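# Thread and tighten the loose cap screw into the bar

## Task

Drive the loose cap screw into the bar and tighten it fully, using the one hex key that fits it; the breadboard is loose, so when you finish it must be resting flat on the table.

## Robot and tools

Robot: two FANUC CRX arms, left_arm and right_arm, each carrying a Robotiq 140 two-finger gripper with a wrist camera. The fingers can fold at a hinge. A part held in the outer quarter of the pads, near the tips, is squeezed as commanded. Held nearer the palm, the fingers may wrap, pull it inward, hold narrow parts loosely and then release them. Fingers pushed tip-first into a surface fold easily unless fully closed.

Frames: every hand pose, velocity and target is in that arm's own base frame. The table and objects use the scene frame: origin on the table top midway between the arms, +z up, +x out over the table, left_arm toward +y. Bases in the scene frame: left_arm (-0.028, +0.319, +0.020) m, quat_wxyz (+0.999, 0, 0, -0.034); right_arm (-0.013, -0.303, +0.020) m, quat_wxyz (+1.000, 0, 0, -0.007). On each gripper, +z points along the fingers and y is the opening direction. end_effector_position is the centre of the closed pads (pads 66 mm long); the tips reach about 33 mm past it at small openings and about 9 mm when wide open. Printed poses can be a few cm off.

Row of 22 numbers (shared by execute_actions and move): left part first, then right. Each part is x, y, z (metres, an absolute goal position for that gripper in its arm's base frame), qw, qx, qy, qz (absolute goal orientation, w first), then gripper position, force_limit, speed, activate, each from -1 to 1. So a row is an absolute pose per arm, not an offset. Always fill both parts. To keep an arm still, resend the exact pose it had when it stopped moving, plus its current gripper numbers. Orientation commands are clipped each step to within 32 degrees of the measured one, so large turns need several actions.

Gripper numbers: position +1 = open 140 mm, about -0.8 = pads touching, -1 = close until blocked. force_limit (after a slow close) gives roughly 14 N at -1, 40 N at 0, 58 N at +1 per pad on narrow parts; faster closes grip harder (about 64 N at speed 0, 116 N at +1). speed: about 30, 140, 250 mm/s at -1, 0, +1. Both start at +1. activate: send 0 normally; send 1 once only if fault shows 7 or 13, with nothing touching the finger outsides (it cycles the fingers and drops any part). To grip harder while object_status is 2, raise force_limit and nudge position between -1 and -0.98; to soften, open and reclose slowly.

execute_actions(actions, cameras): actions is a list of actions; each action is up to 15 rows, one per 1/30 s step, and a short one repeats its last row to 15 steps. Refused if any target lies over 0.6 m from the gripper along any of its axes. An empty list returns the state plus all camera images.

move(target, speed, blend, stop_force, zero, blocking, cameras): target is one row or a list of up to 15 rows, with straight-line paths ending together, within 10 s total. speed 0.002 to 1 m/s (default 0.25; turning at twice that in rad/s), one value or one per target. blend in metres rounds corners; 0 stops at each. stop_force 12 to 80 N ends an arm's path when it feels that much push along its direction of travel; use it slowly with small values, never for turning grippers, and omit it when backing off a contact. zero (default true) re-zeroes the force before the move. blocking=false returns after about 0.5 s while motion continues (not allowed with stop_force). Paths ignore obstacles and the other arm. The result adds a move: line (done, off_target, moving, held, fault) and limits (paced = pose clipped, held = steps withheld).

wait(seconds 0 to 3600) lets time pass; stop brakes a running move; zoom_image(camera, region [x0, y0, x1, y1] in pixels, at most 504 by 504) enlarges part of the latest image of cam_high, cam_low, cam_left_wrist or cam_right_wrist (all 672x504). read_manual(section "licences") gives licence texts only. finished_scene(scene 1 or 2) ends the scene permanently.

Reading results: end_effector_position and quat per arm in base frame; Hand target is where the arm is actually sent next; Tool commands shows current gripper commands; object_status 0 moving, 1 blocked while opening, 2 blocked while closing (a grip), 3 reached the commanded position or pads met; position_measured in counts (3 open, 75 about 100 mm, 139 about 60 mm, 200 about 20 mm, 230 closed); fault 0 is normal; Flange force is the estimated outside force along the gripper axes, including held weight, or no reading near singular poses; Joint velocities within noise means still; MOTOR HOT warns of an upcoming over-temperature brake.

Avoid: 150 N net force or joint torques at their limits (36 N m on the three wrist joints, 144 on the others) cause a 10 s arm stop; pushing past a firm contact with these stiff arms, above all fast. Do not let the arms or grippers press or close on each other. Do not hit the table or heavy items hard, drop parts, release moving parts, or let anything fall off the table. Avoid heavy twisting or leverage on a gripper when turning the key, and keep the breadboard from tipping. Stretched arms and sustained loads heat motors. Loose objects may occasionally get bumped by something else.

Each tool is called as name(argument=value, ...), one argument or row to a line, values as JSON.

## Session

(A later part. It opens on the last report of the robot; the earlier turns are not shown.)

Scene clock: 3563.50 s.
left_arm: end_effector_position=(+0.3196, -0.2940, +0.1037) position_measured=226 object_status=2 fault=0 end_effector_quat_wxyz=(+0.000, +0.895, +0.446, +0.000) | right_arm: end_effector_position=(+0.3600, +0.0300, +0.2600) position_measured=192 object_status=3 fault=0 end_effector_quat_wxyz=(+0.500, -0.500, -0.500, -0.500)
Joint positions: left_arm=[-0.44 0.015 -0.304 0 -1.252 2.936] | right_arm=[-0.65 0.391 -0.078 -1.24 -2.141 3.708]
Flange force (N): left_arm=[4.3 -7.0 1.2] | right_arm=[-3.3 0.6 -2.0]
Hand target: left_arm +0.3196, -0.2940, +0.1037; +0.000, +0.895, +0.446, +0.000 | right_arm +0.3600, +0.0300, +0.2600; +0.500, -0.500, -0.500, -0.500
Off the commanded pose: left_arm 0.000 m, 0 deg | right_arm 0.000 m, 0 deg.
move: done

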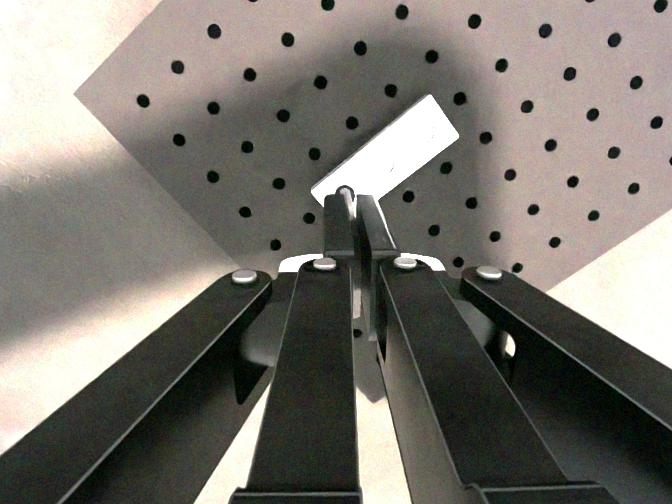

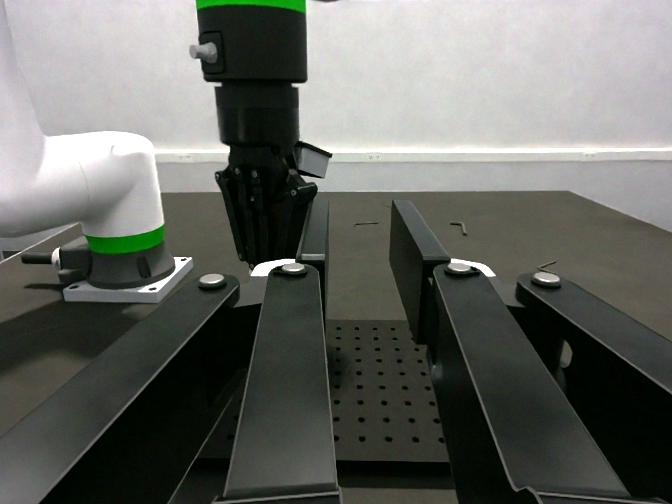

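move(
  target=[0.31864,-0.29528,0.1037,0,0.8949,0.4462,0,-1,1,-0.6,0,0.36,0.03,0.26,0.5,-0.5,-0.5,-0.5,-0.5,0.2,-1,0],
  speed=0.1,
  cameras=["cam_left_wrist"],
)

zoom_image(
  camera="cam_left_wrist",
  region=[329, 176, 361, 208],
)

move(
  target=[0.31864,-0.29528,0.0995,0,0.8949,0.4462,0,-1,1,-0.6,0,0.36,0.03,0.26,0.5,-0.5,-0.5,-0.5,-0.5,0.2,-1,0],
  speed=0.006,
  stop_force=12,
)

Scene clock: 3599.73 s.
left_arm: end_effector_position=(+0.3186, -0.2953, +0.1037) position_measured=226 object_status=2 fault=0 end_effector_quat_wxyz=(+0.000, +0.895, +0.446, +0.000) | right_arm: end_effector_position=(+0.3600, +0.0300, +0.2600) position_measured=192 object_status=3 fault=0 end_effector_quat_wxyz=(+0.500, -0.500, -0.500, -0.500)
Joint positions: left_arm=[-0.443 0.015 -0.304 0 -1.252 2.939] | right_arm=[-0.65 0.391 -0.078 -1.24 -2.141 3.708]
Flange force (N): left_arm=[4.3 -6.5 1.4] | right_arm=[-3.1 0.1 -1.7]
Hand target: left_arm +0.3186, -0.2953, +0.1037; +0.000, +0.895, +0.446, +0.000 | right_arm +0.3600, +0.0300, +0.2600; +0.500, -0.500, -0.500, -0.500
Off the commanded pose: left_arm 0.000 m, 0 deg | right_arm 0.000 m, 0 deg.
move: done

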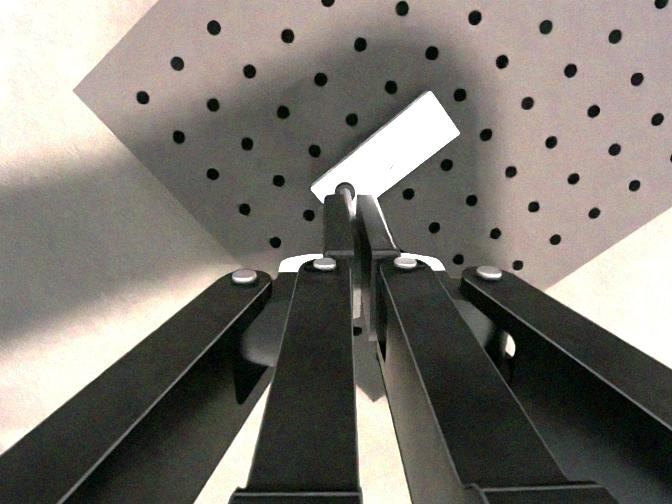

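Scaled by 15.750.

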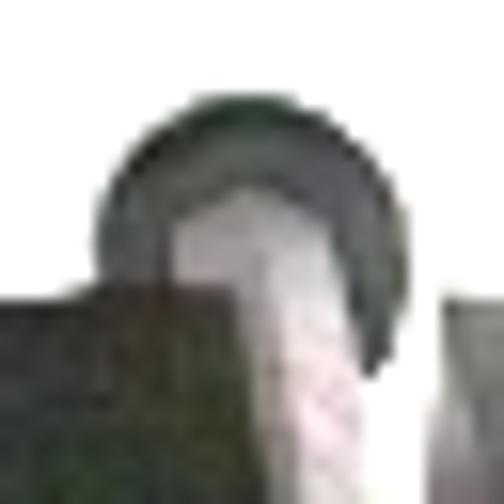

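Scene clock: 3600.47 s.
left_arm: end_effector_position=(+0.3187, -0.2953, +0.1029) position_measured=226 object_status=2 fault=0 end_effector_quat_wxyz=(+0.000, +0.895, +0.446, +0.000) | right_arm: end_effector_position=(+0.3600, +0.0300, +0.2600) position_measured=192 object_status=3 fault=0 end_effector_quat_wxyz=(+0.500, -0.500, -0.500, -0.500)
Joint positions: left_arm=[-0.443 0.016 -0.305 0 -1.25 2.939] | right_arm=[-0.65 0.391 -0.078 -1.24 -2.141 3.708]
Flange force (N): left_arm=[5.2 -9.5 -20.8] | right_arm=[-3.4 0.7 -2.4]
Hand target: left_arm +0.3187, -0.2953, +0.1029; +0.000, +0.895, +0.446, +0.000 | right_arm +0.3600, +0.0300, +0.2600; +0.500, -0.500, -0.500, -0.500
Off the commanded pose: left_arm 0.003 m, 0 deg | right_arm 0.000 m, 0 deg.
move: contact (left_arm)

move(
  target=[
    [0.31864,-0.29528,0.1036,0,0.8746,0.4848,0,-1,1,-0.6,0,0.36,0.03,0.26,0.5,-0.5,-0.5,-0.5,-0.5,0.2,-1,0],
    [0.31864,-0.29528,0.1029,0,0.8746,0.4848,0,-1,1,-0.6,0,0.36,0.03,0.26,0.5,-0.5,-0.5,-0.5,-0.5,0.2,-1,0],
    [0.31864,-0.29528,0.1029,0,0.9135,0.4067,0,-1,1,-0.6,0,0.36,0.03,0.26,0.5,-0.5,-0.5,-0.5,-0.5,0.2,-1,0],
    [0.31864,-0.29528,0.0995,0,0.9135,0.4067,0,-1,1,-0.6,0,0.36,0.03,0.26,0.5,-0.5,-0.5,-0.5,-0.5,0.2,-1,0],
  ],
  speed=[0.05,0.006,0.12,0.006],
  stop_force=26,
  zero=false,
)

move(
  target=[
    [0.31873,-0.29516,0.1036,0,0.8746,0.4848,0,-1,1,-0.6,0,0.36,0.03,0.26,0.5,-0.5,-0.5,-0.5,-0.5,0.2,-1,0],
    [0.31873,-0.29516,0.1029,0,0.8746,0.4848,0,-1,1,-0.6,0,0.36,0.03,0.26,0.5,-0.5,-0.5,-0.5,-0.5,0.2,-1,0],
    [0.31873,-0.29516,0.1029,0,0.9135,0.4067,0,-1,1,-0.6,0,0.36,0.03,0.26,0.5,-0.5,-0.5,-0.5,-0.5,0.2,-1,0],
    [0.31873,-0.29516,0.0995,0,0.9135,0.4067,0,-1,1,-0.6,0,0.36,0.03,0.26,0.5,-0.5,-0.5,-0.5,-0.5,0.2,-1,0],
  ],
  speed=[0.05,0.006,0.12,0.006],
  stop_force=26,
  zero=false,
)

move(
  target=[
    [0.31882,-0.29504,0.1036,0,0.8746,0.4848,0,-1,1,-0.6,0,0.36,0.03,0.26,0.5,-0.5,-0.5,-0.5,-0.5,0.2,-1,0],
    [0.31882,-0.29504,0.1029,0,0.8746,0.4848,0,-1,1,-0.6,0,0.36,0.03,0.26,0.5,-0.5,-0.5,-0.5,-0.5,0.2,-1,0],
    [0.31882,-0.29504,0.1029,0,0.9135,0.4067,0,-1,1,-0.6,0,0.36,0.03,0.26,0.5,-0.5,-0.5,-0.5,-0.5,0.2,-1,0],
    [0.31882,-0.29504,0.0995,0,0.9135,0.4067,0,-1,1,-0.6,0,0.36,0.03,0.26,0.5,-0.5,-0.5,-0.5,-0.5,0.2,-1,0],
  ],
  speed=[0.05,0.006,0.12,0.006],
  stop_force=26,
  zero=false,
)

move(
  target=[
    [0.31855,-0.2954,0.1036,0,0.8746,0.4848,0,-1,1,-0.6,0,0.36,0.03,0.26,0.5,-0.5,-0.5,-0.5,-0.5,0.2,-1,0],
    [0.31855,-0.2954,0.1029,0,0.8746,0.4848,0,-1,1,-0.6,0,0.36,0.03,0.26,0.5,-0.5,-0.5,-0.5,-0.5,0.2,-1,0],
    [0.31855,-0.2954,0.1029,0,0.9135,0.4067,0,-1,1,-0.6,0,0.36,0.03,0.26,0.5,-0.5,-0.5,-0.5,-0.5,0.2,-1,0],
    [0.31855,-0.2954,0.0995,0,0.9135,0.4067,0,-1,1,-0.6,0,0.36,0.03,0.26,0.5,-0.5,-0.5,-0.5,-0.5,0.2,-1,0],
  ],
  speed=[0.05,0.006,0.12,0.006],
  stop_force=26,
  zero=false,
)

move(
  target=[
    [0.31846,-0.29552,0.1036,0,0.8746,0.4848,0,-1,1,-0.6,0,0.36,0.03,0.26,0.5,-0.5,-0.5,-0.5,-0.5,0.2,-1,0],
    [0.31846,-0.29552,0.1029,0,0.8746,0.4848,0,-1,1,-0.6,0,0.36,0.03,0.26,0.5,-0.5,-0.5,-0.5,-0.5,0.2,-1,0],
    [0.31846,-0.29552,0.1029,0,0.9135,0.4067,0,-1,1,-0.6,0,0.36,0.03,0.26,0.5,-0.5,-0.5,-0.5,-0.5,0.2,-1,0],
    [0.31846,-0.29552,0.0995,0,0.9135,0.4067,0,-1,1,-0.6,0,0.36,0.03,0.26,0.5,-0.5,-0.5,-0.5,-0.5,0.2,-1,0],
  ],
  speed=[0.05,0.006,0.12,0.006],
  stop_force=26,
  zero=false,
)

Scene clock: 3638.17 s.
left_arm: end_effector_position=(+0.3186, -0.2954, +0.1027) position_measured=226 object_status=2 fault=0 end_effector_quat_wxyz=(+0.000, +0.914, +0.407, +0.000) | right_arm: end_effector_position=(+0.3600, +0.0300, +0.2600) position_measured=192 object_status=3 fault=0 end_effector_quat_wxyz=(+0.500, -0.500, -0.500, -0.500)
Joint positions: left_arm=[-0.444 0.016 -0.305 0 -1.25 2.852] | right_arm=[-0.65 0.391 -0.078 -1.24 -2.141 3.708]
Flange force (N): left_arm=[3.1 -15.3 -35.5] | right_arm=[-3.5 0.5 -1.9]
Hand target: left_arm +0.3186, -0.2954, +0.1027; +0.000, +0.914, +0.407, +0.000 | right_arm +0.3600, +0.0300, +0.2600; +0.500, -0.500, -0.500, -0.500
Off the commanded pose: left_arm 0.003 m, 0 deg | right_arm 0.000 m, 0 deg.
move: contact (left_arm); path passed 3 of 4 targets

Scene clock: 3641.53 s.
left_arm: end_effector_position=(+0.3187, -0.2953, +0.1027) position_measured=226 object_status=2 fault=0 end_effector_quat_wxyz=(+0.000, +0.914, +0.407, +0.000) | right_arm: end_effector_position=(+0.3600, +0.0300, +0.2600) position_measured=192 object_status=3 fault=0 end_effector_quat_wxyz=(+0.500, -0.500, -0.500, -0.500)
Joint positions: left_arm=[-0.443 0.016 -0.305 0 -1.25 2.852] | right_arm=[-0.65 0.391 -0.078 -1.24 -2.141 3.708]
Flange force (N): left_arm=[2.8 -15.2 -36.1] | right_arm=[-3.5 0.6 -1.9]
Hand target: left_arm +0.3187, -0.2952, +0.1027; +0.000, +0.914, +0.407, +0.000 | right_arm +0.3600, +0.0300, +0.2600; +0.500, -0.500, -0.500, -0.500
Off the commanded pose: left_arm 0.003 m, 0 deg | right_arm 0.000 m, 0 deg.
move: contact (left_arm); path passed 3 of 4 targets

Scene clock: 3644.93 s.
left_arm: end_effector_position=(+0.3188, -0.2952, +0.1026) position_measured=226 object_status=2 fault=0 end_effector_quat_wxyz=(+0.000, +0.914, +0.407, +0.000) | right_arm: end_effector_position=(+0.3600, +0.0300, +0.2600) position_measured=192 object_status=3 fault=0 end_effector_quat_wxyz=(+0.500, -0.500, -0.500, -0.500)
Joint positions: left_arm=[-0.443 0.016 -0.305 0 -1.249 2.851] | right_arm=[-0.65 0.391 -0.078 -1.24 -2.141 3.708]
Flange force (N): left_arm=[3.5 -14.4 -38.3] | right_arm=[-3.5 0.2 -1.7]
Hand target: left_arm +0.3188, -0.2951, +0.1026; +0.000, +0.914, +0.407, +0.000 | right_arm +0.3600, +0.0300, +0.2600; +0.500, -0.500, -0.500, -0.500
Off the commanded pose: left_arm 0.003 m, 0 deg | right_arm 0.000 m, 0 deg.
move: contact (left_arm); path passed 3 of 4 targets

Scene clock: 3648.87 s.
left_arm: end_effector_position=(+0.3185, -0.2956, +0.1023) position_measured=226 object_status=2 fault=0 end_effector_quat_wxyz=(+0.000, +0.914, +0.407, +0.000) | right_arm: end_effector_position=(+0.3600, +0.0300, +0.2600) position_measured=192 object_status=3 fault=0 end_effector_quat_wxyz=(+0.500, -0.500, -0.500, -0.500)
Joint positions: left_arm=[-0.444 0.016 -0.306 0 -1.248 2.852] | right_arm=[-0.65 0.391 -0.078 -1.24 -2.141 3.708]
Flange force (N): left_arm=[-0.3 -8.0 2.7] | right_arm=[-3.3 0.5 -2.1]
Hand target: left_arm +0.3186, -0.2956, +0.1023; +0.000, +0.914, +0.407, +0.000 | right_arm +0.3600, +0.0300, +0.2600; +0.500, -0.500, -0.500, -0.500
Off the commanded pose: left_arm 0.003 m, 0 deg | right_arm 0.000 m, 0 deg.
move: contact (left_arm); path passed 3 of 4 targets

Scene clock: 3652.73 s.
left_arm: end_effector_position=(+0.3185, -0.2956, +0.0998) position_measured=226 object_status=2 fault=0 end_effector_quat_wxyz=(+0.000, +0.914, +0.407, +0.000) | right_arm: end_effector_position=(+0.3600, +0.0300, +0.2600) position_measured=192 object_status=3 fault=0 end_effector_quat_wxyz=(+0.500, -0.500, -0.500, -0.500)
Joint positions: left_arm=[-0.444 0.018 -0.31 0 -1.242 2.853] | right_arm=[-0.65 0.391 -0.078 -1.24 -2.141 3.708]
Flange force (N): left_arm=[-0.4 -11.8 -33.9] | right_arm=[-3.5 0.1 -1.6]
Hand target: left_arm +0.3185, -0.2956, +0.0998; +0.000, +0.914, +0.407, +0.000 | right_arm +0.3600, +0.0300, +0.2600; +0.500, -0.500, -0.500, -0.500
Off the commanded pose: left_arm 0.000 m, 0 deg | right_arm 0.000 m, 0 deg.
move: contact (left_arm); path passed 3 of 4 targets

move(
  target=[
    [0.3185,-0.2956,0.1001,0,0.9135,0.4067,0,-1,1,-0.6,0,0.36,0.03,0.26,0.5,-0.5,-0.5,-0.5,-0.5,0.2,-1,0],
    [0.31796,-0.29478,0.1001,0,0.9877,0.1564,0,-1,1,-0.6,0,0.36,0.03,0.26,0.5,-0.5,-0.5,-0.5,-0.5,0.2,-1,0],
    [0.31791,-0.29379,0.1,0,0.9945,-0.1045,0,-1,1,-0.6,0,0.36,0.03,0.26,0.5,-0.5,-0.5,-0.5,-0.5,0.2,-1,0],
    [0.31836,-0.29292,0.0999,0,0.9336,-0.3584,0,-1,1,-0.6,0,0.36,0.03,0.26,0.5,-0.5,-0.5,-0.5,-0.5,0.2,-1,0],
  ],
  speed=[0.02,0.3,0.3,0.3],
  blend=0.003,
)

move(
  target=[
    [0.31918,-0.29238,0.0998,0,0.809,-0.5878,0,-1,1,-0.6,0,0.36,0.03,0.26,0.5,-0.5,-0.5,-0.5,-0.5,0.2,-1,0],
    [0.32017,-0.29233,0.0997,0,0.6293,-0.7771,0,-1,1,-0.6,0,0.36,0.03,0.26,0.5,-0.5,-0.5,-0.5,-0.5,0.2,-1,0],
    [0.32104,-0.29278,0.0997,0,0.4067,-0.9135,0,-1,1,-0.6,0,0.36,0.03,0.26,0.5,-0.5,-0.5,-0.5,-0.5,0.2,-1,0],
  ],
  speed=0.3,
  blend=0.003,
  cameras=["cam_left_wrist"],
)

Scene clock: 3681.23 s.
left_arm: end_effector_position=(+0.3184, -0.2929, +0.0999) position_measured=226 object_status=2 fault=0 end_effector_quat_wxyz=(+0.000, +0.934, -0.358, +0.000) | right_arm: end_effector_position=(+0.3600, +0.0300, +0.2600) position_measured=192 object_status=3 fault=0 end_effector_quat_wxyz=(+0.500, -0.500, -0.500, -0.500)
Joint positions: left_arm=[-0.439 0.014 -0.314 0 -1.243 1.276] | right_arm=[-0.65 0.391 -0.078 -1.24 -2.141 3.708]
Flange force (N): left_arm=[-15.9 -3.0 -17.5] | right_arm=[-3.1 0.4 -1.6]
Hand target: left_arm +0.3184, -0.2929, +0.0999; +0.000, +0.934, -0.358, +0.000 | right_arm +0.3600, +0.0300, +0.2600; +0.500, -0.500, -0.500, -0.500
Off the commanded pose: left_arm 0.000 m, 0 deg | right_arm 0.000 m, 0 deg.
move: done; blend cut to 0.0002 m at target 1

Scene clock: 3684.30 s.
left_arm: end_effector_position=(+0.3210, -0.2928, +0.0997) position_measured=226 object_status=2 fault=0 end_effector_quat_wxyz=(+0.000, -0.407, +0.914, +0.000) | right_arm: end_effector_position=(+0.3600, +0.0300, +0.2600) position_measured=192 object_status=3 fault=0 end_effector_quat_wxyz=(+0.500, -0.500, -0.500, -0.500)
Joint positions: left_arm=[-0.436 0.019 -0.31 0 -1.242 -0.298] | right_arm=[-0.65 0.391 -0.078 -1.24 -2.141 3.708]
Flange force (N): left_arm=[-8.3 11.6 -14.2] | right_arm=[-3.2 0.2 -1.9]
Hand target: left_arm +0.3210, -0.2928, +0.0997; +0.000, -0.407, +0.914, +0.000 | right_arm +0.3600, +0.0300, +0.2600; +0.500, -0.500, -0.500, -0.500
Off the commanded pose: left_arm 0.000 m, 0 deg | right_arm 0.000 m, 0 deg.
move: done

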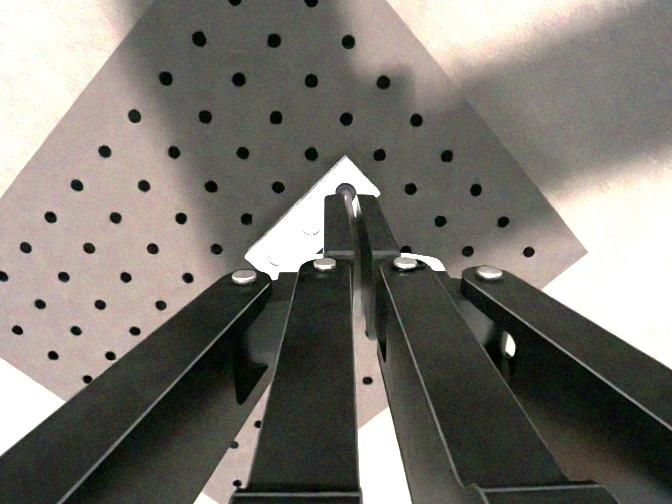

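move(
  target=[
    [0.32158,-0.2936,0.0996,0,0.1564,-0.9877,0,-1,1,-0.6,0,0.36,0.03,0.26,0.5,-0.5,-0.5,-0.5,-0.5,0.2,-1,0],
    [0.32163,-0.29459,0.0995,0,-0.1045,-0.9945,0,-1,1,-0.6,0,0.36,0.03,0.26,0.5,-0.5,-0.5,-0.5,-0.5,0.2,-1,0],
    [0.32118,-0.29546,0.0994,0,-0.3584,-0.9336,0,-1,1,-0.6,0,0.36,0.03,0.26,0.5,-0.5,-0.5,-0.5,-0.5,0.2,-1,0],
    [0.32036,-0.296,0.0993,0,-0.5878,-0.809,0,-1,1,-0.6,0,0.36,0.03,0.26,0.5,-0.5,-0.5,-0.5,-0.5,0.2,-1,0],
    [0.31937,-0.29605,0.0992,0,-0.7771,-0.6293,0,-1,1,-0.6,0,0.36,0.03,0.26,0.5,-0.5,-0.5,-0.5,-0.5,0.2,-1,0],
    [0.3185,-0.2956,0.0992,0,-0.9135,-0.4067,0,-1,1,-0.6,0,0.36,0.03,0.26,0.5,-0.5,-0.5,-0.5,-0.5,0.2,-1,0],
  ],
  speed=0.4,
  blend=0.003,
)

move(
  target=[
    [0.3185,-0.2956,0.112,0,-0.9135,-0.4067,0,-1,1,-0.6,0,0.36,0.03,0.26,0.5,-0.5,-0.5,-0.5,-0.5,0.2,-1,0],
    [0.3185,-0.2956,0.118,0,-0.1045,-0.9945,0,-1,1,-0.6,0,0.36,0.03,0.26,0.5,-0.5,-0.5,-0.5,-0.5,0.2,-1,0],
    [0.3185,-0.2956,0.118,0,0.809,-0.5878,0,-1,1,-0.6,0,0.36,0.03,0.26,0.5,-0.5,-0.5,-0.5,-0.5,0.2,-1,0],
    [0.3185,-0.2956,0.112,0,0.9135,0.4067,0,-1,1,-0.6,0,0.36,0.03,0.26,0.5,-0.5,-0.5,-0.5,-0.5,0.2,-1,0],
    [0.3185,-0.2956,0.103,0,0.9135,0.4067,0,-1,1,-0.6,0,0.36,0.03,0.26,0.5,-0.5,-0.5,-0.5,-0.5,0.2,-1,0],
  ],
  speed=[0.05,0.9,0.9,0.9,0.1],
  blend=[0,0.005,0.005,0,0],
)

move(
  target=[0.3185,-0.2956,0.0965,0,0.9135,0.4067,0,-1,1,-0.6,0,0.36,0.03,0.26,0.5,-0.5,-0.5,-0.5,-0.5,0.2,-1,0],
  speed=0.008,
  stop_force=14,
)

Scene clock: 3711.83 s.
left_arm: end_effector_position=(+0.3185, -0.2956, +0.0992) position_measured=226 object_status=2 fault=0 end_effector_quat_wxyz=(+0.000, +0.914, +0.407, +0.000) | right_arm: end_effector_position=(+0.3600, +0.0300, +0.2600) position_measured=192 object_status=3 fault=0 end_effector_quat_wxyz=(+0.500, -0.500, -0.500, -0.500)
Joint positions: left_arm=[-0.444 0.019 -0.311 0 -1.241 -3.43] | right_arm=[-0.65 0.391 -0.078 -1.24 -2.141 3.708]
Flange force (N): left_arm=[0.7 -8.1 -7.5] | right_arm=[-3.4 0.3 -2.0]
Hand target: left_arm +0.3185, -0.2956, +0.0992; +0.000, +0.914, +0.407, +0.000 | right_arm +0.3600, +0.0300, +0.2600; +0.500, -0.500, -0.500, -0.500
Off the commanded pose: left_arm 0.000 m, 0 deg | right_arm 0.000 m, 0 deg.
move: done

Scene clock: 3716.73 s.
left_arm: end_effector_position=(+0.3185, -0.2956, +0.1030) position_measured=226 object_status=2 fault=0 end_effector_quat_wxyz=(+0.000, +0.914, +0.407, +0.000) | right_arm: end_effector_position=(+0.3600, +0.0300, +0.2600) position_measured=192 object_status=3 fault=0 end_effector_quat_wxyz=(+0.500, -0.500, -0.500, -0.500)
Joint positions: left_arm=[-0.444 0.016 -0.304 0 -1.25 2.853] | right_arm=[-0.65 0.391 -0.078 -1.24 -2.141 3.708]
Flange force (N): left_arm=[3.9 -7.4 1.1] | right_arm=[-3.2 0.6 -2.1]
Hand target: left_arm +0.3185, -0.2956, +0.1030; +0.000, +0.914, +0.407, +0.000 | right_arm +0.3600, +0.0300, +0.2600; +0.500, -0.500, -0.500, -0.500
Off the commanded pose: left_arm 0.000 m, 0 deg | right_arm 0.000 m, 0 deg.
move: done

Scene clock: 3718.00 s.
left_arm: end_effector_position=(+0.3185, -0.2957, +0.1015) position_measured=226 object_status=2 fault=0 end_effector_quat_wxyz=(+0.000, +0.914, +0.407, +0.000) | right_arm: end_effector_position=(+0.3600, +0.0300, +0.2600) position_measured=192 object_status=3 fault=0 end_effector_quat_wxyz=(+0.500, -0.500, -0.500, -0.500)
Joint positions: left_arm=[-0.444 0.017 -0.307 0 -1.246 2.853] | right_arm=[-0.65 0.391 -0.078 -1.24 -2.141 3.708]
Flange force (N): left_arm=[2.6 -7.5 1.9] | right_arm=[-3.4 0.5 -1.7]
Hand target: left_arm +0.3185, -0.2957, +0.1015; +0.000, +0.914, +0.407, +0.000 | right_arm +0.3600, +0.0300, +0.2600; +0.500, -0.500, -0.500, -0.500
Off the commanded pose: left_arm 0.005 m, 0 deg | right_arm 0.000 m, 0 deg.
move: contact (left_arm)

move(
  target=[0.3185,-0.2956,0.0965,0,0.9135,0.4067,0,-1,1,-0.6,0,0.36,0.03,0.26,0.5,-0.5,-0.5,-0.5,-0.5,0.2,-1,0],
  speed=0.008,
  stop_force=16,
)

move(
  target=[
    [0.3185,-0.2956,0.0993,0,0.9135,0.4067,0,-1,1,-0.6,0,0.36,0.03,0.26,0.5,-0.5,-0.5,-0.5,-0.5,0.2,-1,0],
    [0.31796,-0.29478,0.0992,0,0.9877,0.1564,0,-1,1,-0.6,0,0.36,0.03,0.26,0.5,-0.5,-0.5,-0.5,-0.5,0.2,-1,0],
    [0.31791,-0.29379,0.0991,0,0.9945,-0.1045,0,-1,1,-0.6,0,0.36,0.03,0.26,0.5,-0.5,-0.5,-0.5,-0.5,0.2,-1,0],
    [0.31836,-0.29292,0.099,0,0.9336,-0.3584,0,-1,1,-0.6,0,0.36,0.03,0.26,0.5,-0.5,-0.5,-0.5,-0.5,0.2,-1,0],
    [0.31918,-0.29238,0.0989,0,0.809,-0.5878,0,-1,1,-0.6,0,0.36,0.03,0.26,0.5,-0.5,-0.5,-0.5,-0.5,0.2,-1,0],
    [0.32017,-0.29233,0.0988,0,0.6293,-0.7771,0,-1,1,-0.6,0,0.36,0.03,0.26,0.5,-0.5,-0.5,-0.5,-0.5,0.2,-1,0],
    [0.32104,-0.29278,0.0988,0,0.4067,-0.9135,0,-1,1,-0.6,0,0.36,0.03,0.26,0.5,-0.5,-0.5,-0.5,-0.5,0.2,-1,0],
    [0.32158,-0.2936,0.0987,0,0.1564,-0.9877,0,-1,1,-0.6,0,0.36,0.03,0.26,0.5,-0.5,-0.5,-0.5,-0.5,0.2,-1,0],
    [0.32163,-0.29459,0.0986,0,-0.1045,-0.9945,0,-1,1,-0.6,0,0.36,0.03,0.26,0.5,-0.5,-0.5,-0.5,-0.5,0.2,-1,0],
    [0.32118,-0.29546,0.0985,0,-0.3584,-0.9336,0,-1,1,-0.6,0,0.36,0.03,0.26,0.5,-0.5,-0.5,-0.5,-0.5,0.2,-1,0],
    [0.32036,-0.296,0.0984,0,-0.5878,-0.809,0,-1,1,-0.6,0,0.36,0.03,0.26,0.5,-0.5,-0.5,-0.5,-0.5,0.2,-1,0],
    [0.31937,-0.29605,0.0983,0,-0.7771,-0.6293,0,-1,1,-0.6,0,0.36,0.03,0.26,0.5,-0.5,-0.5,-0.5,-0.5,0.2,-1,0],
    [0.3185,-0.2956,0.0983,0,-0.9135,-0.4067,0,-1,1,-0.6,0,0.36,0.03,0.26,0.5,-0.5,-0.5,-0.5,-0.5,0.2,-1,0],
  ],
  speed=0.5,
  blend=0.003,
  cameras=["cam_left_wrist"],
)

move(
  target=[
    [0.3185,-0.2956,0.112,0,-0.9135,-0.4067,0,-1,1,-0.6,0,0.36,0.03,0.26,0.5,-0.5,-0.5,-0.5,-0.5,0.2,-1,0],
    [0.3185,-0.2956,0.118,0,-0.1045,-0.9945,0,-1,1,-0.6,0,0.36,0.03,0.26,0.5,-0.5,-0.5,-0.5,-0.5,0.2,-1,0],
    [0.3185,-0.2956,0.118,0,0.809,-0.5878,0,-1,1,-0.6,0,0.36,0.03,0.26,0.5,-0.5,-0.5,-0.5,-0.5,0.2,-1,0],
    [0.3185,-0.2956,0.112,0,0.9135,0.4067,0,-1,1,-0.6,0,0.36,0.03,0.26,0.5,-0.5,-0.5,-0.5,-0.5,0.2,-1,0],
    [0.3185,-0.2956,0.102,0,0.9135,0.4067,0,-1,1,-0.6,0,0.36,0.03,0.26,0.5,-0.5,-0.5,-0.5,-0.5,0.2,-1,0],
  ],
  speed=[0.05,0.9,0.9,0.9,0.1],
  blend=[0,0.005,0.005,0,0],
)

move(
  target=[0.3185,-0.2956,0.0965,0,0.9135,0.4067,0,-1,1,-0.6,0,0.36,0.03,0.26,0.5,-0.5,-0.5,-0.5,-0.5,0.2,-1,0],
  speed=0.008,
  stop_force=16,
)

move(
  target=[0.3185,-0.2956,0.0965,0,0.9135,0.4067,0,-1,1,-0.6,0,0.36,0.03,0.26,0.5,-0.5,-0.5,-0.5,-0.5,0.2,-1,0],
  speed=0.008,
  stop_force=16,
)

Scene clock: 3750.53 s.
left_arm: end_effector_position=(+0.3185, -0.2957, +0.0989) position_measured=226 object_status=2 fault=0 end_effector_quat_wxyz=(+0.000, +0.914, +0.407, +0.000) | right_arm: end_effector_position=(+0.3600, +0.0300, +0.2600) position_measured=192 object_status=3 fault=0 end_effector_quat_wxyz=(+0.500, -0.500, -0.500, -0.500)
Joint positions: left_arm=[-0.444 0.019 -0.311 0 -1.24 2.853] | right_arm=[-0.65 0.391 -0.078 -1.24 -2.141 3.708]
Flange force (N): left_arm=[0.8 -12.0 -22.9] | right_arm=[-3.3 0.1 -1.7]
Hand target: left_arm +0.3185, -0.2957, +0.0989; +0.000, +0.914, +0.407, +0.000 | right_arm +0.3600, +0.0300, +0.2600; +0.500, -0.500, -0.500, -0.500
Off the commanded pose: left_arm 0.002 m, 0 deg | right_arm 0.000 m, 0 deg.
move: contact (left_arm)

Scene clock: 3757.37 s.
left_arm: end_effector_position=(+0.3185, -0.2956, +0.0983) position_measured=226 object_status=2 fault=0 end_effector_quat_wxyz=(+0.000, +0.914, +0.407, +0.000) | right_arm: end_effector_position=(+0.3600, +0.0300, +0.2600) position_measured=192 object_status=3 fault=0 end_effector_quat_wxyz=(+0.500, -0.500, -0.500, -0.500)
Joint positions: left_arm=[-0.444 0.02 -0.312 0 -1.239 -3.43] | right_arm=[-0.65 0.391 -0.078 -1.24 -2.141 3.708]
Flange force (N): left_arm=[3.9 -8.1 0.4] | right_arm=[-3.2 0.4 -2.0]
Hand target: left_arm +0.3185, -0.2956, +0.0983; +0.000, +0.914, +0.407, +0.000 | right_arm +0.3600, +0.0300, +0.2600; +0.500, -0.500, -0.500, -0.500
Off the commanded pose: left_arm 0.000 m, 0 deg | right_arm 0.000 m, 0 deg.
move: done; blend cut to 0.0002 m at target 1

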